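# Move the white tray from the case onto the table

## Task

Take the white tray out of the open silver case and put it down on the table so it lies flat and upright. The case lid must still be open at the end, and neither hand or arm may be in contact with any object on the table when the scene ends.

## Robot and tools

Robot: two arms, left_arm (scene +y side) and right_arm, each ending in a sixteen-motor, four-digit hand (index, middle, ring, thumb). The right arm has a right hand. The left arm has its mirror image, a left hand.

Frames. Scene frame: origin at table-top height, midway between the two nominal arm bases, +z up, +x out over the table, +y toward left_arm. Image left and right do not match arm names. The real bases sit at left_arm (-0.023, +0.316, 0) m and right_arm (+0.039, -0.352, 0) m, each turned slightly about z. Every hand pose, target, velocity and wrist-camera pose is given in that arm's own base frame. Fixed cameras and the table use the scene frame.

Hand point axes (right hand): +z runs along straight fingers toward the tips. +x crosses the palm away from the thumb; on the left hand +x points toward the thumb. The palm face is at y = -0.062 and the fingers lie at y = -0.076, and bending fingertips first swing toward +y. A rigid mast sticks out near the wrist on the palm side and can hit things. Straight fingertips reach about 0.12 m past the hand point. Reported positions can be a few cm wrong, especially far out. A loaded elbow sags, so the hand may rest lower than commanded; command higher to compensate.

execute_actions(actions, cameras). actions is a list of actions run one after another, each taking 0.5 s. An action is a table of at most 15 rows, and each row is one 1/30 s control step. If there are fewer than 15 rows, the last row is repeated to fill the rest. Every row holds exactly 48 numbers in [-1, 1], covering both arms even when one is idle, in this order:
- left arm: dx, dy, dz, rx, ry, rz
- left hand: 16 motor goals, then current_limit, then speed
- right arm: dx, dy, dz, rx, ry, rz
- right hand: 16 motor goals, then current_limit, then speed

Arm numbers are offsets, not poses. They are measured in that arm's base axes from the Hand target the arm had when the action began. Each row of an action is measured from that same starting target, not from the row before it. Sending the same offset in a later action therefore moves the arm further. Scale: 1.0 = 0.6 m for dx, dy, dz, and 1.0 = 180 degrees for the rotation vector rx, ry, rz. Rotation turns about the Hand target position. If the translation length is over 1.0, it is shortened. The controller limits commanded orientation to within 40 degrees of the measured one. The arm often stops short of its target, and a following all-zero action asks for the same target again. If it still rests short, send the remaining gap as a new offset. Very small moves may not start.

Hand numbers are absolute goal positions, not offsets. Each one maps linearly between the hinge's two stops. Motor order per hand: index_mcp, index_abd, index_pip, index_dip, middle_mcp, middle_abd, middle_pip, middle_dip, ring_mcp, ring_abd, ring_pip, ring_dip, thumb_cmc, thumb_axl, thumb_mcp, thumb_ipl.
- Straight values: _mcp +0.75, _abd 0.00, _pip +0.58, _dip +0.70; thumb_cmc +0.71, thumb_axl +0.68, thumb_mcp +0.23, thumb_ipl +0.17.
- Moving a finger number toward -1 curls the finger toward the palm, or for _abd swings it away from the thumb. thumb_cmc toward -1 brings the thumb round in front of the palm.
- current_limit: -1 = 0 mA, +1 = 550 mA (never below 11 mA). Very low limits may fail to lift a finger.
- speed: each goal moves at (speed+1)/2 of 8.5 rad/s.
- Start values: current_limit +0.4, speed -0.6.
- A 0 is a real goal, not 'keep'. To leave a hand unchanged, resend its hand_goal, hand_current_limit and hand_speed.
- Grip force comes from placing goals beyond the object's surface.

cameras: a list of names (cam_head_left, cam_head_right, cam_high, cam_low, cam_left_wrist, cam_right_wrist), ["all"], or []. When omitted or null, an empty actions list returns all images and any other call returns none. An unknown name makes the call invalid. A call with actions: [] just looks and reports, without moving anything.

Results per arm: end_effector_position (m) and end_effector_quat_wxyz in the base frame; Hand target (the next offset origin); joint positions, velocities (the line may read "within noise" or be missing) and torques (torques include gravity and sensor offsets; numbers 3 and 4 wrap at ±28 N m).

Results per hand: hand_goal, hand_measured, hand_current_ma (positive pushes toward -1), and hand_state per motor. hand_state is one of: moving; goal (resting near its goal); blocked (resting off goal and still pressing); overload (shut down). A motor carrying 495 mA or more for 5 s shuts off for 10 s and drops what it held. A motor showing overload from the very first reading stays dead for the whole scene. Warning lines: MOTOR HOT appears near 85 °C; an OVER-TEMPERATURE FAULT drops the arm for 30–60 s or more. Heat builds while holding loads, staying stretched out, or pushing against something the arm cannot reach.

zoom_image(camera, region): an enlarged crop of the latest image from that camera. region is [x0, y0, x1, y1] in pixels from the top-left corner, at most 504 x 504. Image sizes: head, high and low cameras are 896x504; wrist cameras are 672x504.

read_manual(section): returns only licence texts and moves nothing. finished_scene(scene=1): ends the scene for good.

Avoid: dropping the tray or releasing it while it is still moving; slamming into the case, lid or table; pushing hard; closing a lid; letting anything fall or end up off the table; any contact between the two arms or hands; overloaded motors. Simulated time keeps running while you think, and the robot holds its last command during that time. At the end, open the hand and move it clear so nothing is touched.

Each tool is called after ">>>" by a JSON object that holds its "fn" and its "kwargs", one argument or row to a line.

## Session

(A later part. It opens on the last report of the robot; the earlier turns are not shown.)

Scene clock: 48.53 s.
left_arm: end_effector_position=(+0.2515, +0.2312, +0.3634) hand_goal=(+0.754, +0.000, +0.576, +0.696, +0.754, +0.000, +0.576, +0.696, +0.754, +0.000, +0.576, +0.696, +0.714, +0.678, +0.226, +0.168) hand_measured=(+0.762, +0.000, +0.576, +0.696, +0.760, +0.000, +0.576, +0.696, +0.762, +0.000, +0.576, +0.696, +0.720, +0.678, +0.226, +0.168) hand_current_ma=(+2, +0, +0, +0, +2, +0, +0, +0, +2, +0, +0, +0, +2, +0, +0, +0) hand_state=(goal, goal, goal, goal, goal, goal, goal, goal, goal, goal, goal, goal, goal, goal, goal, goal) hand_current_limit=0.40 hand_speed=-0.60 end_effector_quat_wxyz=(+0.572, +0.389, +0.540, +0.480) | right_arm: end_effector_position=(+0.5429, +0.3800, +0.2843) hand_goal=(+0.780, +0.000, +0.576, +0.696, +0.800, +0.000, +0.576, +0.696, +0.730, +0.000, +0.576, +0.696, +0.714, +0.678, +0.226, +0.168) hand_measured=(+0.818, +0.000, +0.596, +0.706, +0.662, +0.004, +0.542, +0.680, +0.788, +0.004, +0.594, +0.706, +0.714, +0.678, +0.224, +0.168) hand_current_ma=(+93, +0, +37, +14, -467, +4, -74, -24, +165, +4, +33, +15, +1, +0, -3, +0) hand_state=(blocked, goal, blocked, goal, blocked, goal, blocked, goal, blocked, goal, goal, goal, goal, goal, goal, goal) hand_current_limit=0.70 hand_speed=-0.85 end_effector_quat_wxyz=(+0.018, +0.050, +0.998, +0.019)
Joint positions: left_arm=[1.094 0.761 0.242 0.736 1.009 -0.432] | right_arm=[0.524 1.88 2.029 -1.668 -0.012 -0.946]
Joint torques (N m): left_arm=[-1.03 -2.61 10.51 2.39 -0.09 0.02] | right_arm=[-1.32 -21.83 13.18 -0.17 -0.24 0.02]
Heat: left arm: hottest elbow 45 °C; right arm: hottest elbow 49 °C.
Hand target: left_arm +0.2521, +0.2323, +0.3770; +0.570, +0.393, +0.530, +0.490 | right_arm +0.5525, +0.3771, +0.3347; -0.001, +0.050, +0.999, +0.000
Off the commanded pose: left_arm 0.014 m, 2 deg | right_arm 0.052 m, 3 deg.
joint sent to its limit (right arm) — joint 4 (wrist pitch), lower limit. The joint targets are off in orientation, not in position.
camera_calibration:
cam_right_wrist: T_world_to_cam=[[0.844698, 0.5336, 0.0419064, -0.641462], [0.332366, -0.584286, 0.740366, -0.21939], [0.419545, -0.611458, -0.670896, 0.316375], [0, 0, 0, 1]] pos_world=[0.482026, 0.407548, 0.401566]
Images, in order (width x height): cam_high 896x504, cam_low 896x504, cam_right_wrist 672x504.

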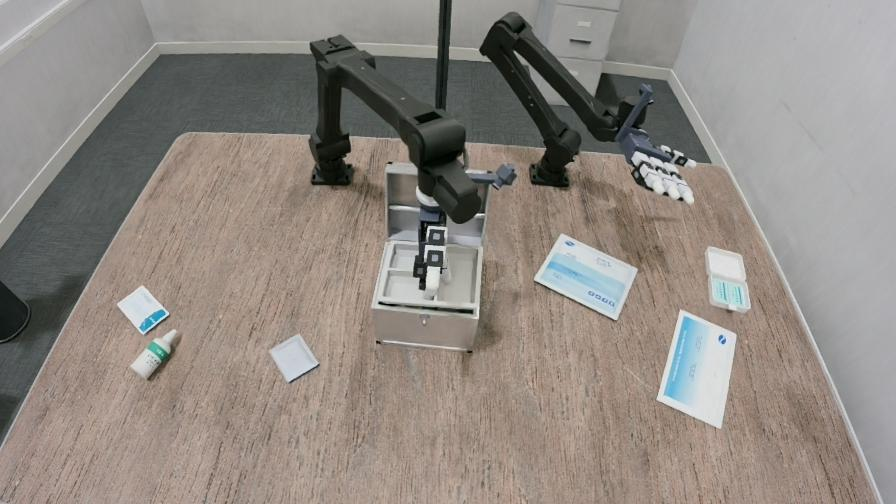

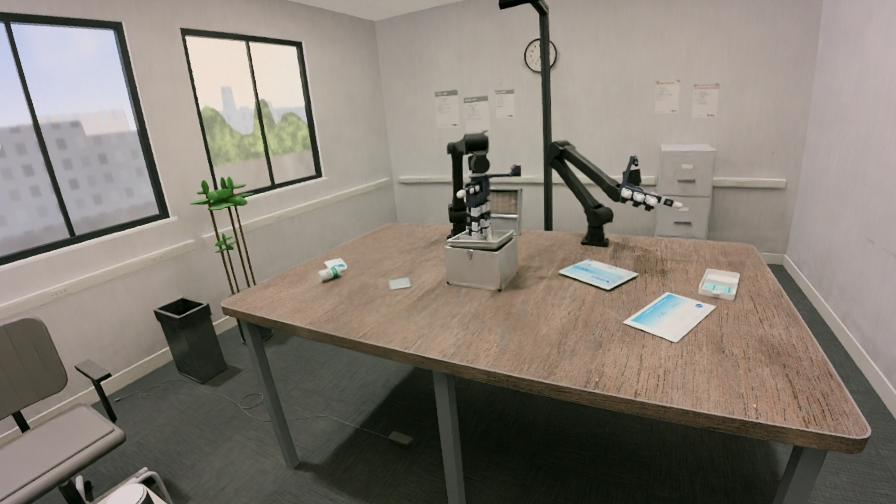

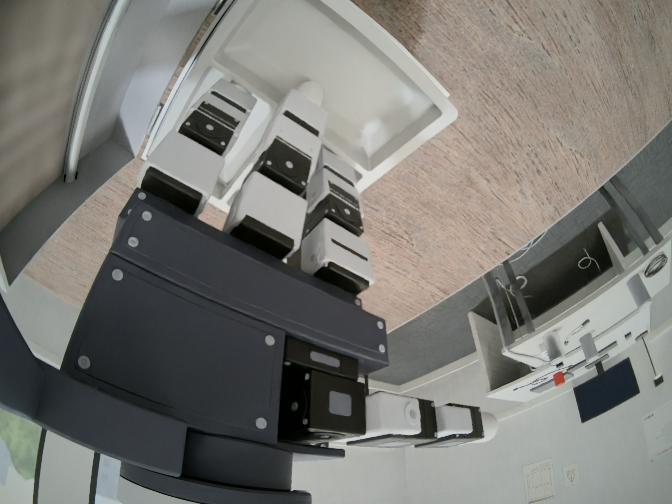

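>>> {"fn": "execute_actions", "kwargs": {
  "actions": [
    [[0,0,0,0,0,0,0.754,0,0.576,0.696,0.754,0,0.576,0.696,0.754,0,0.576,0.696,0.714,0.678,0.226,0.168,0.4,-0.6, 0,0,0.02,0,0,0,0.78,0,0.576,0.696,0.80,0,0.576,0.696,0.73,0,0.576,0.696,0.714,0.678,0.226,0.168,0.7,-0.85]],
    [[0,0,0,0,0,0,0.754,0,0.576,0.696,0.754,0,0.576,0.696,0.754,0,0.576,0.696,0.714,0.678,0.226,0.168,0.4,-0.6, 0,0,0.02,0,0,0,0.78,0,0.576,0.696,0.80,0,0.576,0.696,0.73,0,0.576,0.696,0.714,0.678,0.226,0.168,0.7,-0.85]]
  ],
  "cameras": ["cam_high", "cam_right_wrist", "cam_low"]
}}

>>> {"fn": "zoom_image", "kwargs": {
  "camera": "cam_low",
  "region": [440, 190, 530, 300]
}}

Scene clock: 50.00 s.
left_arm: end_effector_position=(+0.2515, +0.2312, +0.3634) hand_goal=(+0.754, +0.000, +0.576, +0.696, +0.754, +0.000, +0.576, +0.696, +0.754, +0.000, +0.576, +0.696, +0.714, +0.678, +0.226, +0.168) hand_measured=(+0.762, +0.000, +0.576, +0.696, +0.760, +0.000, +0.576, +0.696, +0.762, +0.000, +0.576, +0.696, +0.720, +0.678, +0.226, +0.168) hand_current_ma=(+2, +0, +0, +0, +2, +0, +0, +0, +2, +0, +0, +0, +2, +0, +0, +0) hand_state=(goal, goal, goal, goal, goal, goal, goal, goal, goal, goal, goal, goal, goal, goal, goal, goal) hand_current_limit=0.40 hand_speed=-0.60 end_effector_quat_wxyz=(+0.572, +0.389, +0.540, +0.480) | right_arm: end_effector_position=(+0.5442, +0.3811, +0.3082) hand_goal=(+0.780, +0.000, +0.576, +0.696, +0.800, +0.000, +0.576, +0.696, +0.730, +0.000, +0.576, +0.696, +0.714, +0.678, +0.226, +0.168) hand_measured=(+0.818, +0.000, +0.596, +0.706, +0.662, +0.004, +0.542, +0.680, +0.788, +0.004, +0.594, +0.706, +0.714, +0.678, +0.224, +0.168) hand_current_ma=(+93, +0, +37, +14, -467, +4, -74, -24, +165, +4, +33, +15, +1, +0, -3, +0) hand_state=(blocked, goal, blocked, goal, blocked, goal, blocked, goal, blocked, goal, goal, goal, goal, goal, goal, goal) hand_current_limit=0.70 hand_speed=-0.85 end_effector_quat_wxyz=(+0.036, +0.050, +0.998, +0.033)
Joint positions: left_arm=[1.094 0.761 0.242 0.736 1.009 -0.432] | right_arm=[0.523 1.862 2.055 -1.668 -0.017 -0.946]
Joint torques (N m): left_arm=[-1.14 -2.49 10.5 2.39 -0.09 0.01] | right_arm=[-1.32 -21.48 13.23 -0.08 -0.24 0.04]
Heat: left arm: hottest elbow 45 °C; right arm: hottest elbow 49 °C.
Hand target: left_arm +0.2521, +0.2323, +0.3770; +0.570, +0.393, +0.530, +0.490 | right_arm +0.5524, +0.3770, +0.3589; -0.001, +0.050, +0.999, +0.000
Off the commanded pose: left_arm 0.014 m, 2 deg | right_arm 0.052 m, 6 deg.
joint sent to its limit (right arm) — joint 4 (wrist pitch), lower limit. The joint targets are off in position and orientation.
camera_calibration:
cam_right_wrist: T_world_to_cam=[[0.842612, 0.531583, 0.0861697, -0.655957], [0.305692, -0.603879, 0.736127, -0.21366], [0.443348, -0.593927, -0.671336, 0.313084], [0, 0, 0, 1]] pos_world=[0.479226, 0.40562, 0.423989]
Images, in order (width x height): cam_high 896x504, cam_low 896x504, cam_right_wrist 672x504.

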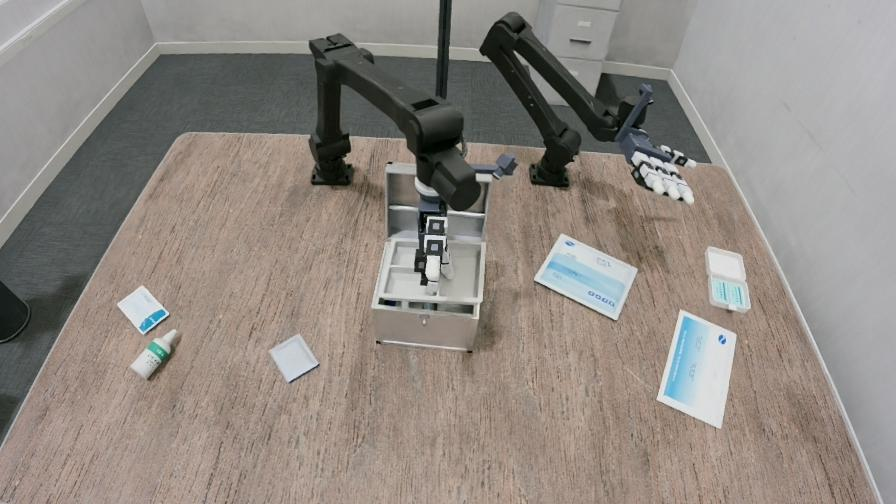

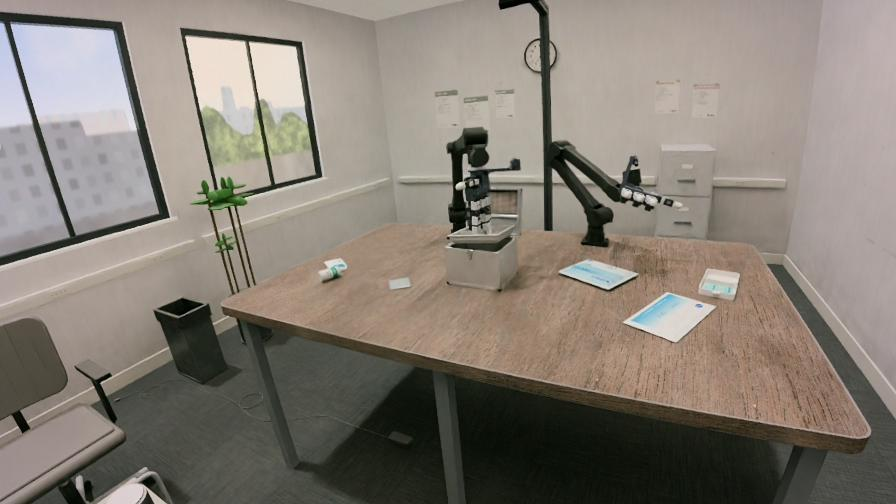

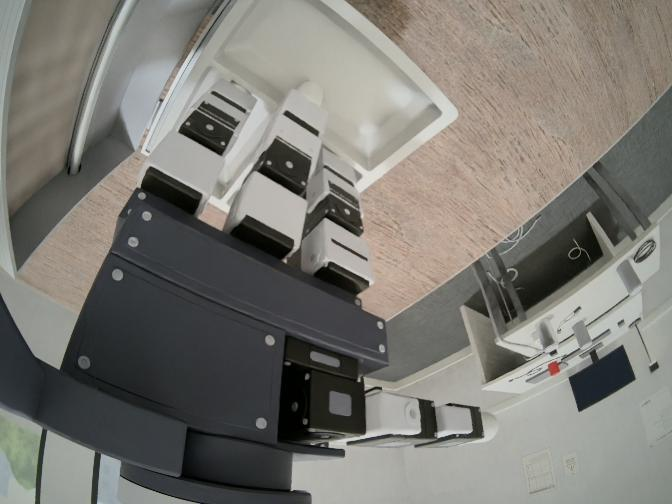

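Scaled by 4.582 from the camera's 896x504 image, which has a finer 1280x720 frame.

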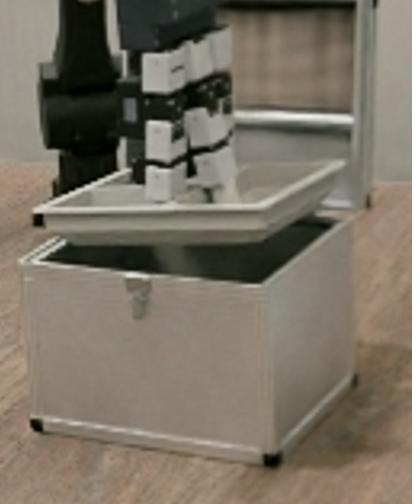

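>>> {"fn": "execute_actions", "kwargs": {
  "actions": [
    [[0,0,0,0,0,0,0.754,0,0.576,0.696,0.754,0,0.576,0.696,0.754,0,0.576,0.696,0.714,0.678,0.226,0.168,0.4,-0.6, 0,0,0.025,0,0,0,0.78,0,0.576,0.696,0.80,0,0.576,0.696,0.73,0,0.576,0.696,0.714,0.678,0.226,0.168,0.7,-0.85]],
    [[0,0,0,0,0,0,0.754,0,0.576,0.696,0.754,0,0.576,0.696,0.754,0,0.576,0.696,0.714,0.678,0.226,0.168,0.4,-0.6, 0,-0.02,0.01,0,0,0,0.78,0,0.576,0.696,0.80,0,0.576,0.696,0.73,0,0.576,0.696,0.714,0.678,0.226,0.168,0.7,-0.85]],
    [[0,0,0,0,0,0,0.754,0,0.576,0.696,0.754,0,0.576,0.696,0.754,0,0.576,0.696,0.714,0.678,0.226,0.168,0.4,-0.6, 0.005,-0.045,0,0,0,0,0.78,0,0.576,0.696,0.80,0,0.576,0.696,0.73,0,0.576,0.696,0.714,0.678,0.226,0.168,0.7,-0.85]]
  ],
  "cameras": ["cam_high", "cam_right_wrist", "cam_low"]
}}

>>> {"fn": "zoom_image", "kwargs": {
  "camera": "cam_low",
  "region": [420, 170, 540, 300]
}}

Scene clock: 52.83 s.
left_arm: end_effector_position=(+0.2515, +0.2312, +0.3634) hand_goal=(+0.754, +0.000, +0.576, +0.696, +0.754, +0.000, +0.576, +0.696, +0.754, +0.000, +0.576, +0.696, +0.714, +0.678, +0.226, +0.168) hand_measured=(+0.762, +0.000, +0.576, +0.696, +0.760, +0.000, +0.576, +0.696, +0.762, +0.000, +0.576, +0.696, +0.720, +0.678, +0.226, +0.168) hand_current_ma=(+2, +0, +0, +0, +2, +0, +0, +0, +2, +0, +0, +0, +2, +0, +0, +0) hand_state=(goal, goal, goal, goal, goal, goal, goal, goal, goal, goal, goal, goal, goal, goal, goal, goal) hand_current_limit=0.40 hand_speed=-0.60 end_effector_quat_wxyz=(+0.572, +0.389, +0.540, +0.480) | right_arm: end_effector_position=(+0.5587, +0.3406, +0.3501) hand_goal=(+0.780, +0.000, +0.576, +0.696, +0.800, +0.000, +0.576, +0.696, +0.730, +0.000, +0.576, +0.696, +0.714, +0.678, +0.226, +0.168) hand_measured=(+0.818, +0.000, +0.596, +0.706, +0.662, +0.004, +0.542, +0.680, +0.788, +0.004, +0.594, +0.706, +0.714, +0.678, +0.224, +0.168) hand_current_ma=(+93, +0, +37, +14, -467, +3, -75, -25, +163, +3, +33, +15, +1, +0, -3, +0) hand_state=(blocked, goal, blocked, goal, blocked, goal, blocked, goal, blocked, goal, goal, goal, goal, goal, goal, goal) hand_current_limit=0.70 hand_speed=-0.85 end_effector_quat_wxyz=(+0.066, +0.062, +0.995, +0.052)
Joint positions: left_arm=[1.094 0.761 0.242 0.736 1.009 -0.432] | right_arm=[0.451 1.81 2.073 -1.668 -0.026 -0.994]
Joint torques (N m): left_arm=[-1.14 -2.55 10.52 2.36 -0.09 0] | right_arm=[-0.38 -20.07 10.63 0.03 -0.11 -0.05]
Heat: left arm: hottest elbow 45 °C; right arm: hottest elbow 50 °C.
Hand target: left_arm +0.2521, +0.2323, +0.3770; +0.570, +0.393, +0.530, +0.490 | right_arm +0.5555, +0.3380, +0.3798; -0.001, +0.050, +0.999, +0.000
Off the commanded pose: left_arm 0.014 m, 2 deg | right_arm 0.030 m, 10 deg.
joint sent to its limit (right arm) — joint 4 (wrist pitch), lower limit. The joint targets are off in orientation, not in position.
camera_calibration:
cam_right_wrist: T_world_to_cam=[[0.8472, 0.5076, 0.156829, -0.669379], [0.245892, -0.636312, 0.731193, -0.227144], [0.470946, -0.580904, -0.663898, 0.288196], [0, 0, 0, 1]] pos_world=[0.487226, 0.362656, 0.462397]
Images, in order (width x height): cam_high 896x504, cam_low 896x504, cam_right_wrist 672x504.

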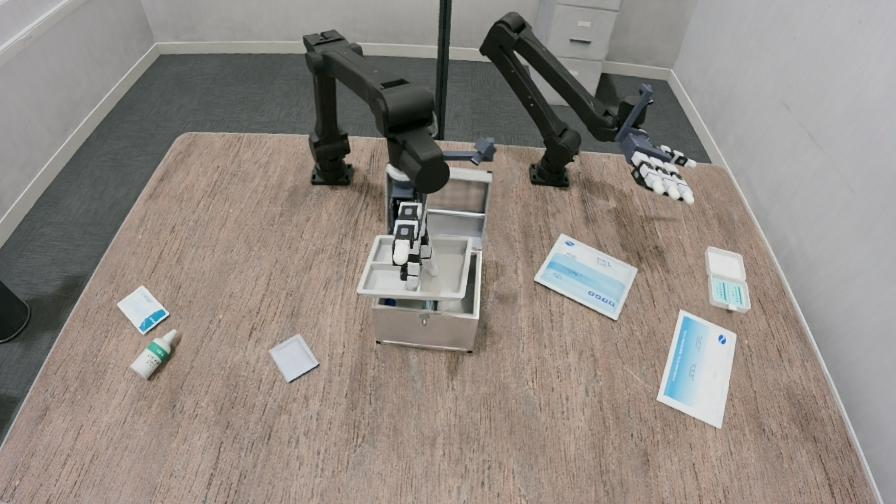

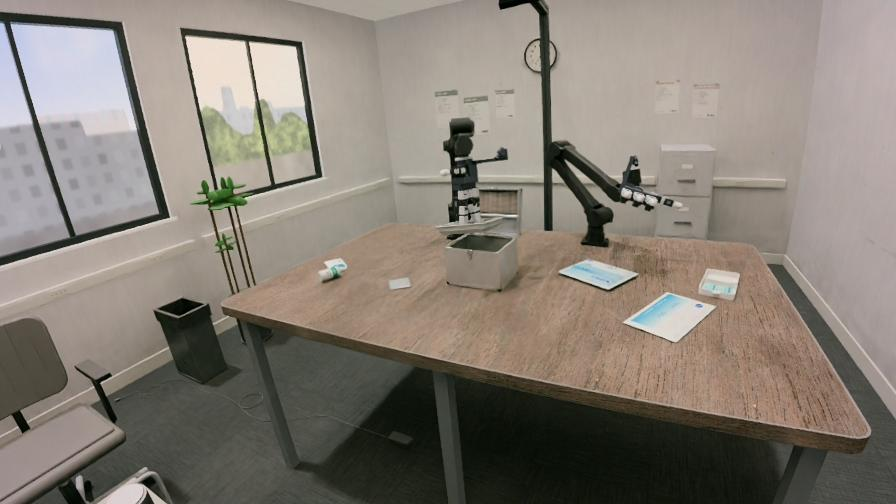

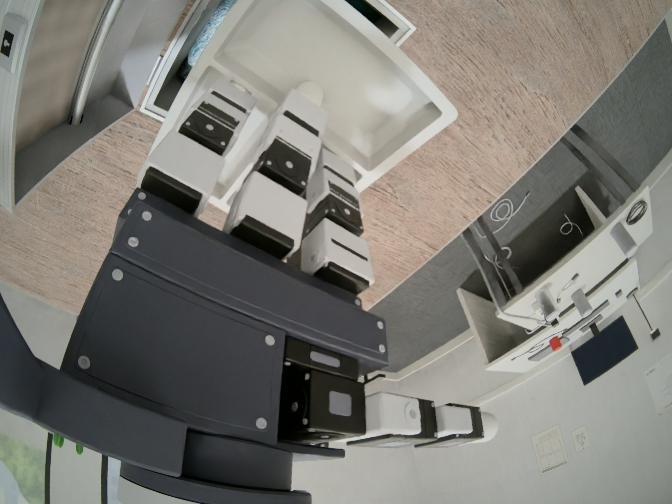

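Scaled by 3.877 from the camera's 896x504 image, which has a finer 1280x720 frame.

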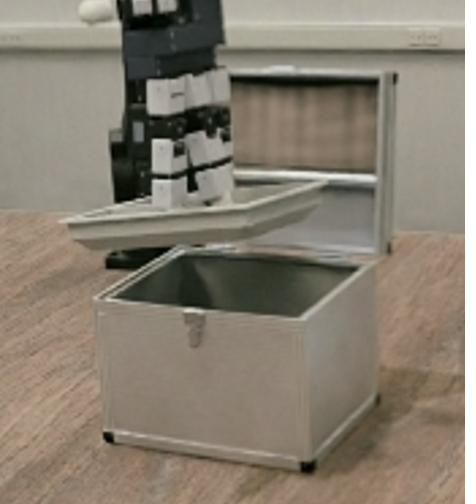

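>>> {"fn": "execute_actions", "kwargs": {
  "actions": [
    [[0,0,0,0,0,0,0.754,0,0.576,0.696,0.754,0,0.576,0.696,0.754,0,0.576,0.696,0.714,0.678,0.226,0.168,0.4,-0.6, 0,-0.0592,0,0,0,0,0.78,0,0.576,0.696,0.80,0,0.576,0.696,0.73,0,0.576,0.696,0.714,0.678,0.226,0.168,0.7,-0.85]],
    [[0,0,0,0,0,0,0.754,0,0.576,0.696,0.754,0,0.576,0.696,0.754,0,0.576,0.696,0.714,0.678,0.226,0.168,0.4,-0.6, 0,-0.0592,0,0,0,0,0.78,0,0.576,0.696,0.80,0,0.576,0.696,0.73,0,0.576,0.696,0.714,0.678,0.226,0.168,0.7,-0.85]],
    [[0,0,0,0,0,0,0.754,0,0.576,0.696,0.754,0,0.576,0.696,0.754,0,0.576,0.696,0.714,0.678,0.226,0.168,0.4,-0.6, -0.01,-0.0592,0,0,0,0,0.78,0,0.576,0.696,0.80,0,0.576,0.696,0.73,0,0.576,0.696,0.714,0.678,0.226,0.168,0.7,-0.85]],
    [[0,0,0,0,0,0,0.754,0,0.576,0.696,0.754,0,0.576,0.696,0.754,0,0.576,0.696,0.714,0.678,0.226,0.168,0.4,-0.6, -0.02,-0.0592,0,0,0,0,0.78,0,0.576,0.696,0.80,0,0.576,0.696,0.73,0,0.576,0.696,0.714,0.678,0.226,0.168,0.7,-0.85]]
  ],
  "cameras": ["cam_high", "cam_right_wrist", "cam_low"]
}}

Scene clock: 55.53 s.
left_arm: end_effector_position=(+0.2515, +0.2312, +0.3634) hand_goal=(+0.754, +0.000, +0.576, +0.696, +0.754, +0.000, +0.576, +0.696, +0.754, +0.000, +0.576, +0.696, +0.714, +0.678, +0.226, +0.168) hand_measured=(+0.762, +0.000, +0.576, +0.696, +0.760, +0.000, +0.576, +0.696, +0.762, +0.000, +0.576, +0.696, +0.720, +0.678, +0.226, +0.168) hand_current_ma=(+2, +0, +0, +0, +2, +0, +0, +0, +2, +0, +0, +0, +2, +0, +0, +0) hand_state=(goal, goal, goal, goal, goal, goal, goal, goal, goal, goal, goal, goal, goal, goal, goal, goal) hand_current_limit=0.40 hand_speed=-0.60 end_effector_quat_wxyz=(+0.572, +0.389, +0.540, +0.480) | right_arm: end_effector_position=(+0.5474, +0.1989, +0.3714) hand_goal=(+0.780, +0.000, +0.576, +0.696, +0.800, +0.000, +0.576, +0.696, +0.730, +0.000, +0.576, +0.696, +0.714, +0.678, +0.226, +0.168) hand_measured=(+0.818, -0.002, +0.596, +0.706, +0.662, +0.002, +0.542, +0.680, +0.786, +0.002, +0.594, +0.706, +0.714, +0.678, +0.224, +0.168) hand_current_ma=(+93, -1, +37, +14, -467, +2, -76, -26, +158, +2, +33, +15, +0, +0, -3, +0) hand_state=(blocked, goal, blocked, goal, blocked, goal, blocked, goal, blocked, goal, goal, goal, goal, goal, goal, goal) hand_current_limit=0.70 hand_speed=-0.85 end_effector_quat_wxyz=(+0.078, +0.059, +0.994, +0.037)
Joint positions: left_arm=[1.094 0.761 0.242 0.736 1.009 -0.432] | right_arm=[0.216 1.647 1.918 -1.67 -0.029 -1.233]
Joint torques (N m): left_arm=[-1.14 -2.49 10.51 2.36 -0.09 0] | right_arm=[-0.44 -17.32 7.71 0.16 -0.11 -0.04]
Heat: left arm: hottest elbow 46 °C; right arm: hottest elbow 50 °C.
Hand target: left_arm +0.2521, +0.2323, +0.3770; +0.570, +0.393, +0.530, +0.490 | right_arm +0.5375, +0.1958, +0.3799; -0.001, +0.050, +0.999, +0.000
Off the commanded pose: left_arm 0.014 m, 2 deg | right_arm 0.013 m, 10 deg.
joint sent to its limit (right arm) — joint 4 (wrist pitch), lower limit. The joint targets are off in orientation, not in position.
camera_calibration:
cam_right_wrist: T_world_to_cam=[[0.843113, 0.513259, 0.160389, -0.59134], [0.229439, -0.613116, 0.755941, -0.334917], [0.486331, -0.600544, -0.634688, 0.209998], [0, 0, 0, 1]] pos_world=[0.473281, 0.224281, 0.481305]
Images, in order (width x height): cam_high 896x504, cam_low 896x504, cam_right_wrist 672x504.

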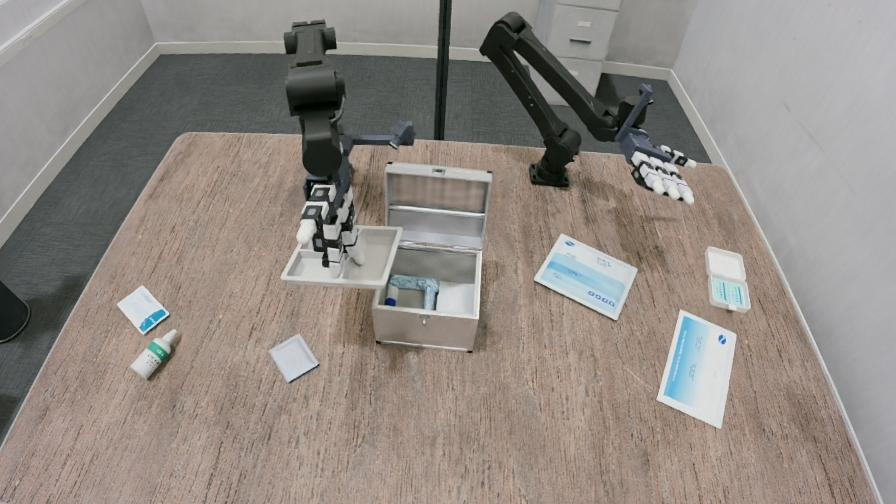

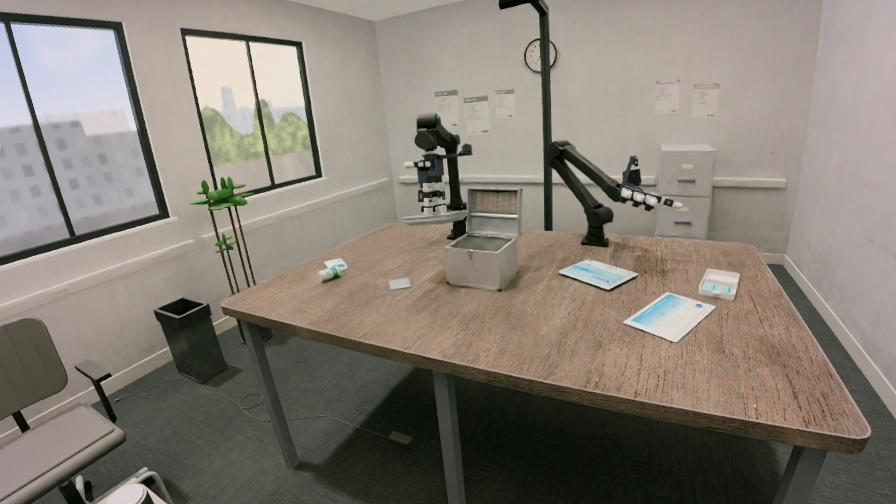

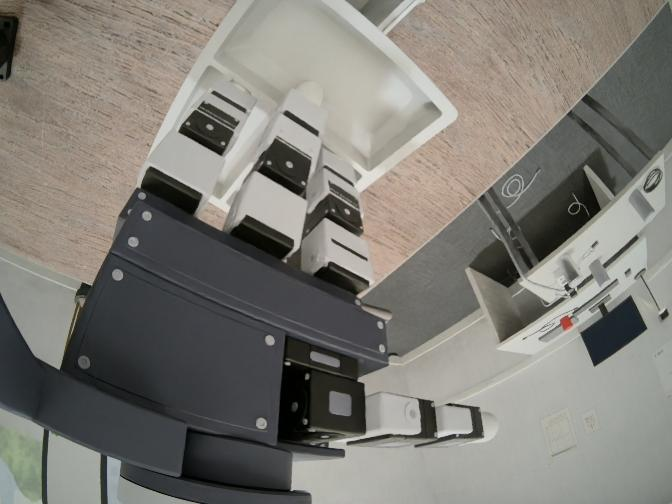

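>>> {"fn": "execute_actions", "kwargs": {
  "actions": [
    [[0,0,0,0,0,0,0.754,0,0.576,0.696,0.754,0,0.576,0.696,0.754,0,0.576,0.696,0.714,0.678,0.226,0.168,0.4,-0.6, -0.03,-0.0592,0,0,0,0,0.78,0,0.576,0.696,0.80,0,0.576,0.696,0.73,0,0.576,0.696,0.714,0.678,0.226,0.168,0.7,-0.85]],
    [[0,0,0,0,0,0,0.754,0,0.576,0.696,0.754,0,0.576,0.696,0.754,0,0.576,0.696,0.714,0.678,0.226,0.168,0.4,-0.6, -0.03,-0.0592,-0.02,0,0,0,0.78,0,0.576,0.696,0.80,0,0.576,0.696,0.73,0,0.576,0.696,0.714,0.678,0.226,0.168,0.7,-0.85]],
    [[0,0,0,0,0,0,0.754,0,0.576,0.696,0.754,0,0.576,0.696,0.754,0,0.576,0.696,0.714,0.678,0.226,0.168,0.4,-0.6, -0.03,-0.0592,-0.04,0,0,0,0.78,0,0.576,0.696,0.80,0,0.576,0.696,0.73,0,0.576,0.696,0.714,0.678,0.226,0.168,0.7,-0.85]],
    [[0,0,0,0,0,0,0.754,0,0.576,0.696,0.754,0,0.576,0.696,0.754,0,0.576,0.696,0.714,0.678,0.226,0.168,0.4,-0.6, -0.03,-0.0592,-0.05,0,0,0,0.78,0,0.576,0.696,0.80,0,0.576,0.696,0.73,0,0.576,0.696,0.714,0.678,0.226,0.168,0.7,-0.85]]
  ],
  "cameras": ["cam_high", "cam_right_wrist", "cam_low"]
}}

Scene clock: 58.30 s.
left_arm: end_effector_position=(+0.2515, +0.2312, +0.3634) hand_goal=(+0.754, +0.000, +0.576, +0.696, +0.754, +0.000, +0.576, +0.696, +0.754, +0.000, +0.576, +0.696, +0.714, +0.678, +0.226, +0.168) hand_measured=(+0.762, +0.000, +0.576, +0.696, +0.760, +0.000, +0.576, +0.696, +0.762, +0.000, +0.576, +0.696, +0.720, +0.678, +0.226, +0.168) hand_current_ma=(+2, +0, +0, +0, +2, +0, +0, +0, +2, +0, +0, +0, +2, +0, +0, +0) hand_state=(goal, goal, goal, goal, goal, goal, goal, goal, goal, goal, goal, goal, goal, goal, goal, goal) hand_current_limit=0.40 hand_speed=-0.60 end_effector_quat_wxyz=(+0.572, +0.389, +0.540, +0.480) | right_arm: end_effector_position=(+0.4746, +0.0542, +0.3075) hand_goal=(+0.780, +0.000, +0.576, +0.696, +0.800, +0.000, +0.576, +0.696, +0.730, +0.000, +0.576, +0.696, +0.714, +0.678, +0.226, +0.168) hand_measured=(+0.818, -0.002, +0.596, +0.706, +0.662, +0.002, +0.540, +0.680, +0.784, +0.002, +0.594, +0.706, +0.714, +0.678, +0.224, +0.168) hand_current_ma=(+93, -1, +37, +14, -467, +2, -80, -27, +151, +2, +33, +15, +0, +0, -3, +0) hand_state=(blocked, goal, blocked, goal, blocked, goal, blocked, goal, blocked, goal, goal, goal, goal, goal, goal, goal) hand_current_limit=0.70 hand_speed=-0.85 end_effector_quat_wxyz=(+0.004, +0.054, +0.999, +0.001)
Joint positions: left_arm=[1.094 0.761 0.242 0.736 1.009 -0.432] | right_arm=[-0.063 1.498 1.607 -1.671 -0.003 -1.527]
Joint torques (N m): left_arm=[-1.08 -2.49 10.5 2.36 -0.09 0.01] | right_arm=[-0.62 -14.33 7.58 -0.17 -0.14 -0.03]
Heat: left arm: hottest elbow 46 °C; right arm: hottest elbow 50 °C.
Hand target: left_arm +0.2521, +0.2323, +0.3770; +0.570, +0.393, +0.530, +0.490 | right_arm +0.4655, +0.0538, +0.3139; -0.001, +0.050, +0.999, +0.000
Off the commanded pose: left_arm 0.014 m, 2 deg | right_arm 0.011 m, 1 deg.
joint sent to its limit (right arm) — joint 4 (wrist pitch), lower limit. The joint targets still meet the commanded pose.
camera_calibration:
cam_right_wrist: T_world_to_cam=[[0.848765, 0.528768, -0.00165173, -0.399159], [0.351151, -0.561319, 0.749409, -0.417148], [0.395336, -0.636652, -0.662105, 0.171564], [0, 0, 0, 1]] pos_world=[0.417449, 0.0861359, 0.425549]
Images, in order (width x height): cam_high 896x504, cam_low 896x504, cam_right_wrist 672x504.

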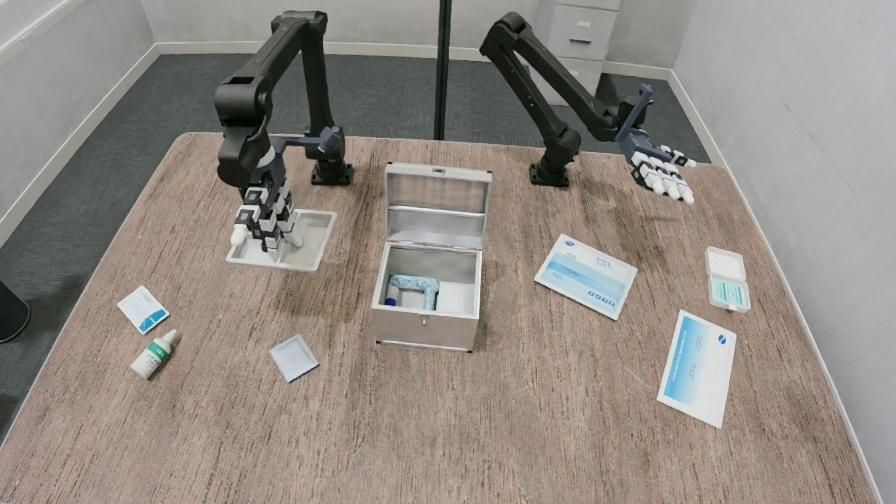

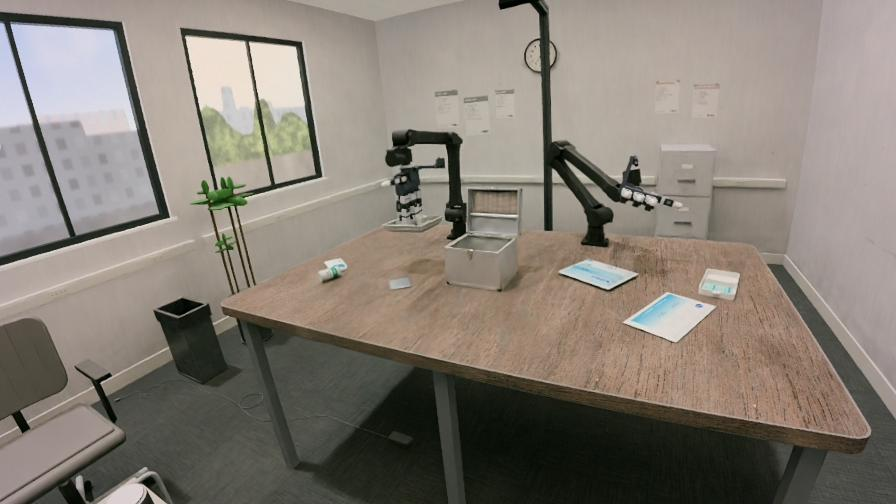

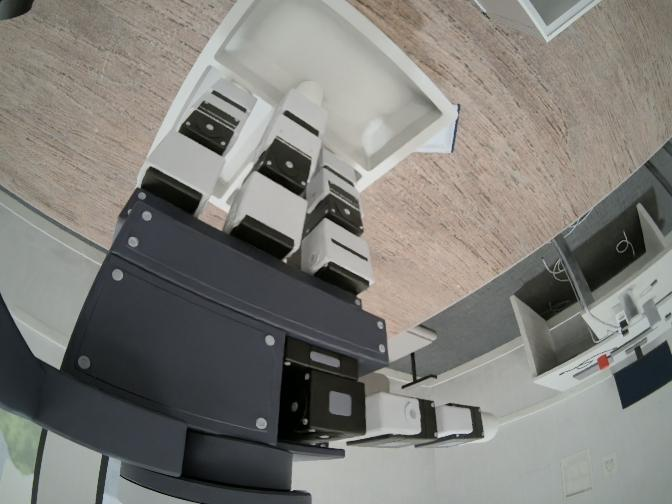

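>>> {"fn": "execute_actions", "kwargs": {
  "actions": [
    [[0,0,0,0,0,0,0.754,0,0.576,0.696,0.754,0,0.576,0.696,0.754,0,0.576,0.696,0.714,0.678,0.226,0.168,0.4,-0.6, -0.01,0,-0.05,0,0,0,0.78,0,0.576,0.696,0.80,0,0.576,0.696,0.73,0,0.576,0.696,0.714,0.678,0.226,0.168,0.7,-0.85]],
    [[0,0,0,0,0,0,0.754,0,0.576,0.696,0.754,0,0.576,0.696,0.754,0,0.576,0.696,0.714,0.678,0.226,0.168,0.4,-0.6, -0.01,0,-0.05,0,0,0,0.78,0,0.576,0.696,0.80,0,0.576,0.696,0.73,0,0.576,0.696,0.714,0.678,0.226,0.168,0.7,-0.85]],
    [[0,0,0,0,0,0,0.754,0,0.576,0.696,0.754,0,0.576,0.696,0.754,0,0.576,0.696,0.714,0.678,0.226,0.168,0.4,-0.6, 0,0,-0.05,0,0,0,0.78,0,0.576,0.696,0.80,0,0.576,0.696,0.73,0,0.576,0.696,0.714,0.678,0.226,0.168,0.7,-0.85]],
    [[0,0,0,0,0,0,0.754,0,0.576,0.696,0.754,0,0.576,0.696,0.754,0,0.576,0.696,0.714,0.678,0.226,0.168,0.4,-0.6, 0,0,-0.04,0,0,0,0.78,0,0.576,0.696,0.80,0,0.576,0.696,0.73,0,0.576,0.696,0.714,0.678,0.226,0.168,0.7,-0.85]]
  ],
  "cameras": ["cam_high", "cam_right_wrist", "cam_low"]
}}

>>> {"fn": "zoom_image", "kwargs": {
  "camera": "cam_low",
  "region": [350, 170, 470, 260]
}}

>>> {"fn": "zoom_image", "kwargs": {
  "camera": "cam_high",
  "region": [190, 150, 390, 330]
}}

Scene clock: 61.03 s.
left_arm: end_effector_position=(+0.2515, +0.2312, +0.3634) hand_goal=(+0.754, +0.000, +0.576, +0.696, +0.754, +0.000, +0.576, +0.696, +0.754, +0.000, +0.576, +0.696, +0.714, +0.678, +0.226, +0.168) hand_measured=(+0.762, +0.000, +0.576, +0.696, +0.760, +0.000, +0.576, +0.696, +0.762, +0.000, +0.576, +0.696, +0.720, +0.678, +0.226, +0.168) hand_current_ma=(+2, +0, +0, +0, +2, +0, +0, +0, +2, +0, +0, +0, +2, +0, +0, +0) hand_state=(goal, goal, goal, goal, goal, goal, goal, goal, goal, goal, goal, goal, goal, goal, goal, goal) hand_current_limit=0.40 hand_speed=-0.60 end_effector_quat_wxyz=(+0.572, +0.389, +0.540, +0.480) | right_arm: end_effector_position=(+0.4538, +0.0553, +0.2023) hand_goal=(+0.780, +0.000, +0.576, +0.696, +0.800, +0.000, +0.576, +0.696, +0.730, +0.000, +0.576, +0.696, +0.714, +0.678, +0.226, +0.168) hand_measured=(+0.818, -0.002, +0.596, +0.706, +0.662, +0.002, +0.540, +0.680, +0.784, +0.002, +0.594, +0.706, +0.714, +0.678, +0.224, +0.168) hand_current_ma=(+93, -1, +37, +14, -467, +2, -80, -27, +151, +2, +33, +15, +0, +0, -3, +0) hand_state=(blocked, goal, blocked, goal, blocked, goal, blocked, goal, blocked, goal, goal, goal, goal, goal, goal, goal) hand_current_limit=0.70 hand_speed=-0.85 end_effector_quat_wxyz=(-0.004, +0.053, +0.999, +0.001)
Joint positions: left_arm=[1.094 0.761 0.242 0.736 1.009 -0.432] | right_arm=[-0.063 1.463 1.294 -1.41 -0.001 -1.529]
Joint torques (N m): left_arm=[-1.2 -2.67 10.54 2.36 -0.09 0.02] | right_arm=[-0.5 -11.52 7.6 0.49 -0.1 -0.05]
Heat: left arm: hottest elbow 46 °C; right arm: hottest elbow 50 °C.
Hand target: left_arm +0.2521, +0.2323, +0.3770; +0.570, +0.393, +0.530, +0.490 | right_arm +0.4536, +0.0538, +0.1999; -0.001, +0.050, +0.999, +0.000
Off the commanded pose: left_arm 0.014 m, 2 deg | right_arm 0.003 m, 0 deg.
camera_calibration:
cam_right_wrist: T_world_to_cam=[[0.847619, 0.530358, -0.0161994, -0.378869], [0.364806, -0.560321, 0.743611, -0.335442], [0.385303, -0.636208, -0.668416, 0.116562], [0, 0, 0, 1]] pos_world=[0.398596, 0.0871386, 0.321213]
Images, in order (width x height): cam_high 896x504, cam_low 896x504, cam_right_wrist 672x504.

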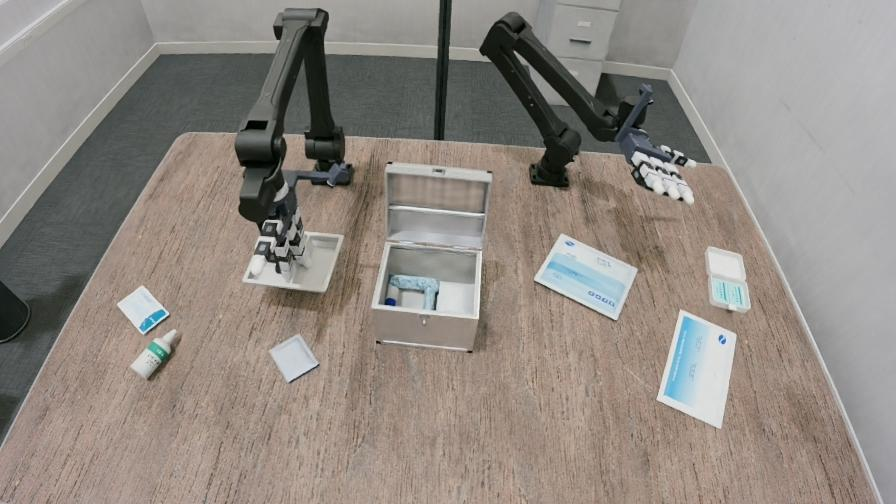

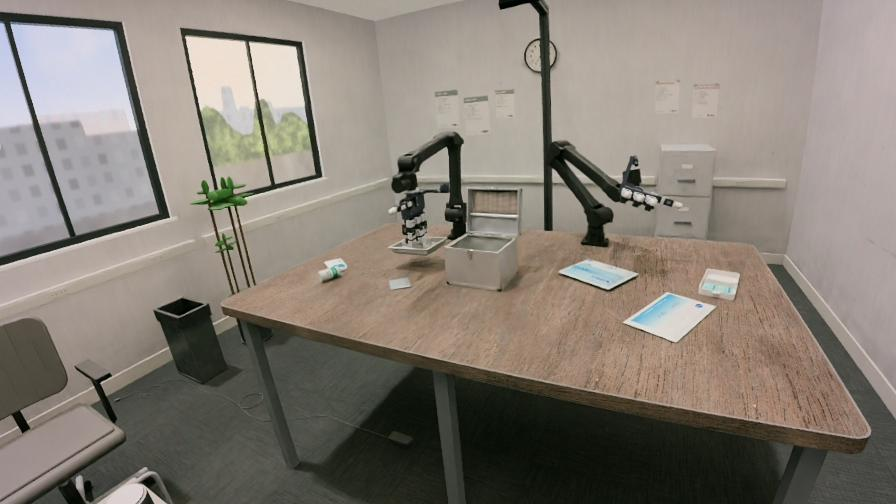

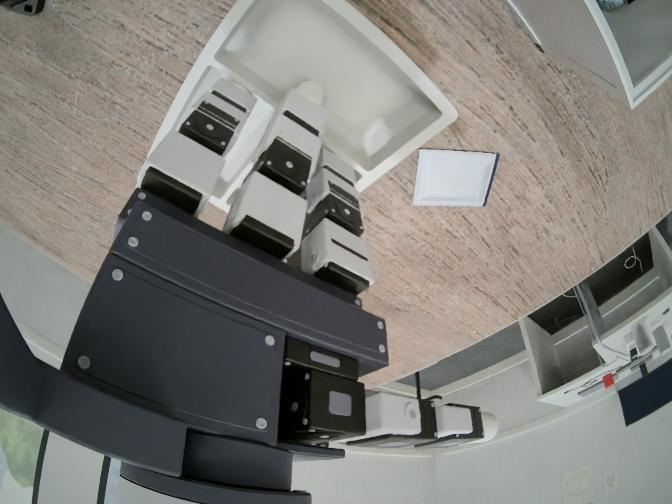

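Scaled by 4.200 from the camera's 896x504 image, which has a finer 1280x720 frame.

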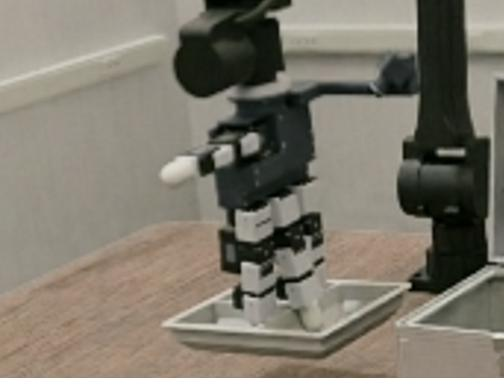

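Scaled by 2.520 from the camera's 896x504 image, which has a finer 1280x720 frame.

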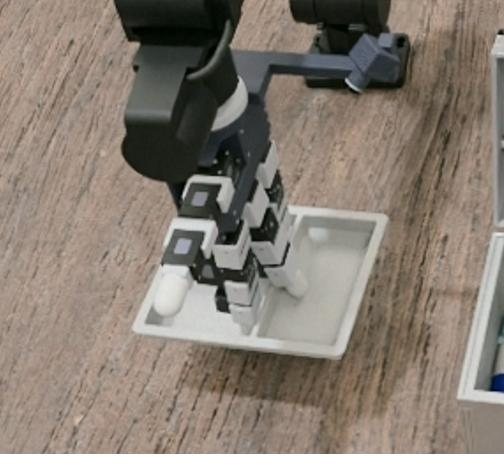

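>>> {"fn": "execute_actions", "kwargs": {
  "actions": [
    [[0,0,0,0,0,0,0.754,0,0.576,0.696,0.754,0,0.576,0.696,0.754,0,0.576,0.696,0.714,0.678,0.226,0.168,0.4,-0.6, 0,0,-0.035,0,0,0,0.78,0,0.576,0.696,0.80,0,0.576,0.696,0.73,0,0.576,0.696,0.714,0.678,0.226,0.168,0.7,-0.85]],
    [[0,0,0,0,0,0,0.754,0,0.576,0.696,0.754,0,0.576,0.696,0.754,0,0.576,0.696,0.714,0.678,0.226,0.168,0.4,-0.6, 0,0,-0.025,0,0,0,0.78,0,0.576,0.696,0.80,0,0.576,0.696,0.73,0,0.576,0.696,0.714,0.678,0.226,0.168,0.7,-0.85]],
    [[0,0,0,0,0,0,0.754,0,0.576,0.696,0.754,0,0.576,0.696,0.754,0,0.576,0.696,0.714,0.678,0.226,0.168,0.4,-0.6, 0,0,-0.015,0,0,0,0.78,0,0.576,0.696,0.80,0,0.576,0.696,0.73,0,0.576,0.696,0.714,0.678,0.226,0.168,0.7,-0.85]]
  ],
  "cameras": ["cam_high", "cam_low"]
}}

>>> {"fn": "zoom_image", "kwargs": {
  "camera": "cam_low",
  "region": [370, 200, 460, 270]
}}

>>> {"fn": "zoom_image", "kwargs": {
  "camera": "cam_high",
  "region": [230, 210, 370, 310]
}}

Scene clock: 63.03 s.
left_arm: end_effector_position=(+0.2515, +0.2312, +0.3634) hand_goal=(+0.754, +0.000, +0.576, +0.696, +0.754, +0.000, +0.576, +0.696, +0.754, +0.000, +0.576, +0.696, +0.714, +0.678, +0.226, +0.168) hand_measured=(+0.762, +0.000, +0.576, +0.696, +0.760, +0.000, +0.576, +0.696, +0.762, +0.000, +0.576, +0.696, +0.720, +0.678, +0.226, +0.168) hand_current_ma=(+2, +0, +0, +0, +2, +0, +0, +0, +2, +0, +0, +0, +2, +0, +0, +0) hand_state=(goal, goal, goal, goal, goal, goal, goal, goal, goal, goal, goal, goal, goal, goal, goal, goal) hand_current_limit=0.40 hand_speed=-0.60 end_effector_quat_wxyz=(+0.572, +0.389, +0.540, +0.480) | right_arm: end_effector_position=(+0.4534, +0.0553, +0.1664) hand_goal=(+0.780, +0.000, +0.576, +0.696, +0.800, +0.000, +0.576, +0.696, +0.730, +0.000, +0.576, +0.696, +0.714, +0.678, +0.226, +0.168) hand_measured=(+0.818, -0.002, +0.596, +0.706, +0.662, +0.002, +0.540, +0.680, +0.784, +0.002, +0.594, +0.706, +0.714, +0.678, +0.224, +0.168) hand_current_ma=(+93, -1, +37, +14, -467, +2, -80, -27, +151, +2, +33, +15, +0, +0, -3, +0) hand_state=(blocked, goal, blocked, goal, blocked, goal, blocked, goal, blocked, goal, goal, goal, goal, goal, goal, goal) hand_current_limit=0.70 hand_speed=-0.85 end_effector_quat_wxyz=(+0.006, +0.053, +0.999, +0.001)
Joint positions: left_arm=[1.094 0.761 0.242 0.736 1.009 -0.432] | right_arm=[-0.063 1.47 1.203 -1.291 -0.001 -1.529]
Joint torques (N m): left_arm=[-1.03 -2.49 10.51 2.39 -0.09 0] | right_arm=[-0.44 -9.99 7.38 0.53 -0.11 -0.03]
Heat: left arm: hottest elbow 46 °C; right arm: hottest elbow 50 °C.
Hand target: left_arm +0.2521, +0.2323, +0.3770; +0.570, +0.393, +0.530, +0.490 | right_arm +0.4535, +0.0538, +0.1548; -0.001, +0.050, +0.999, +0.000
Off the commanded pose: left_arm 0.014 m, 2 deg | right_arm 0.012 m, 1 deg.
Images, in order (width x height): cam_high 896x504, cam_low 896x504.

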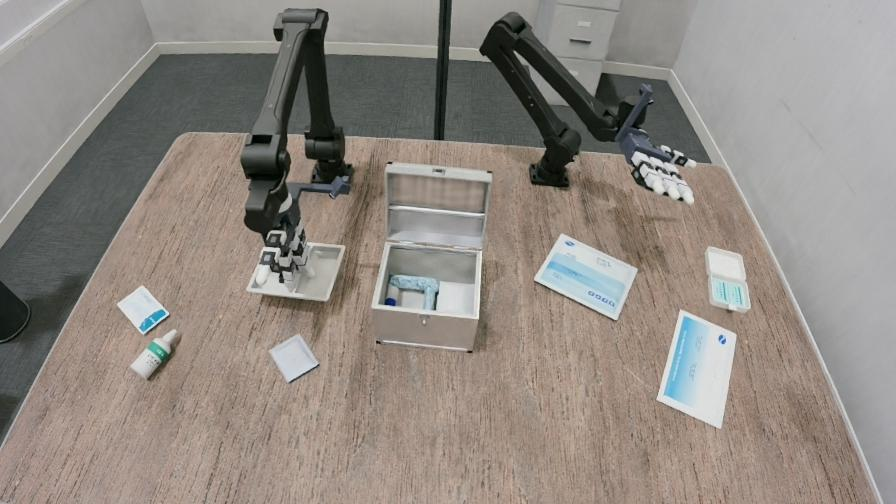

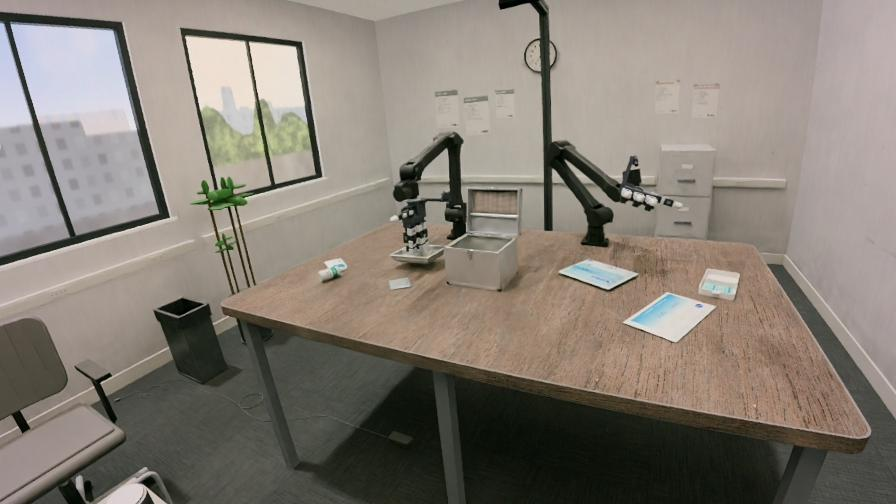

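Scaled by 5.600 from the camera's 896x504 image, which has a finer 1280x720 frame.

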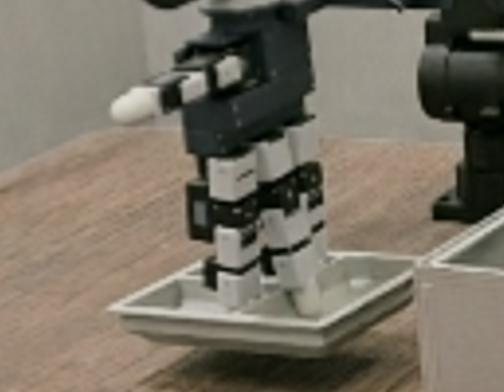

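Scaled by 3.600 from the camera's 896x504 image, which has a finer 1280x720 frame.

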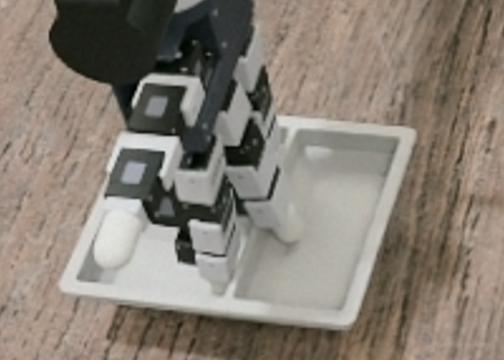

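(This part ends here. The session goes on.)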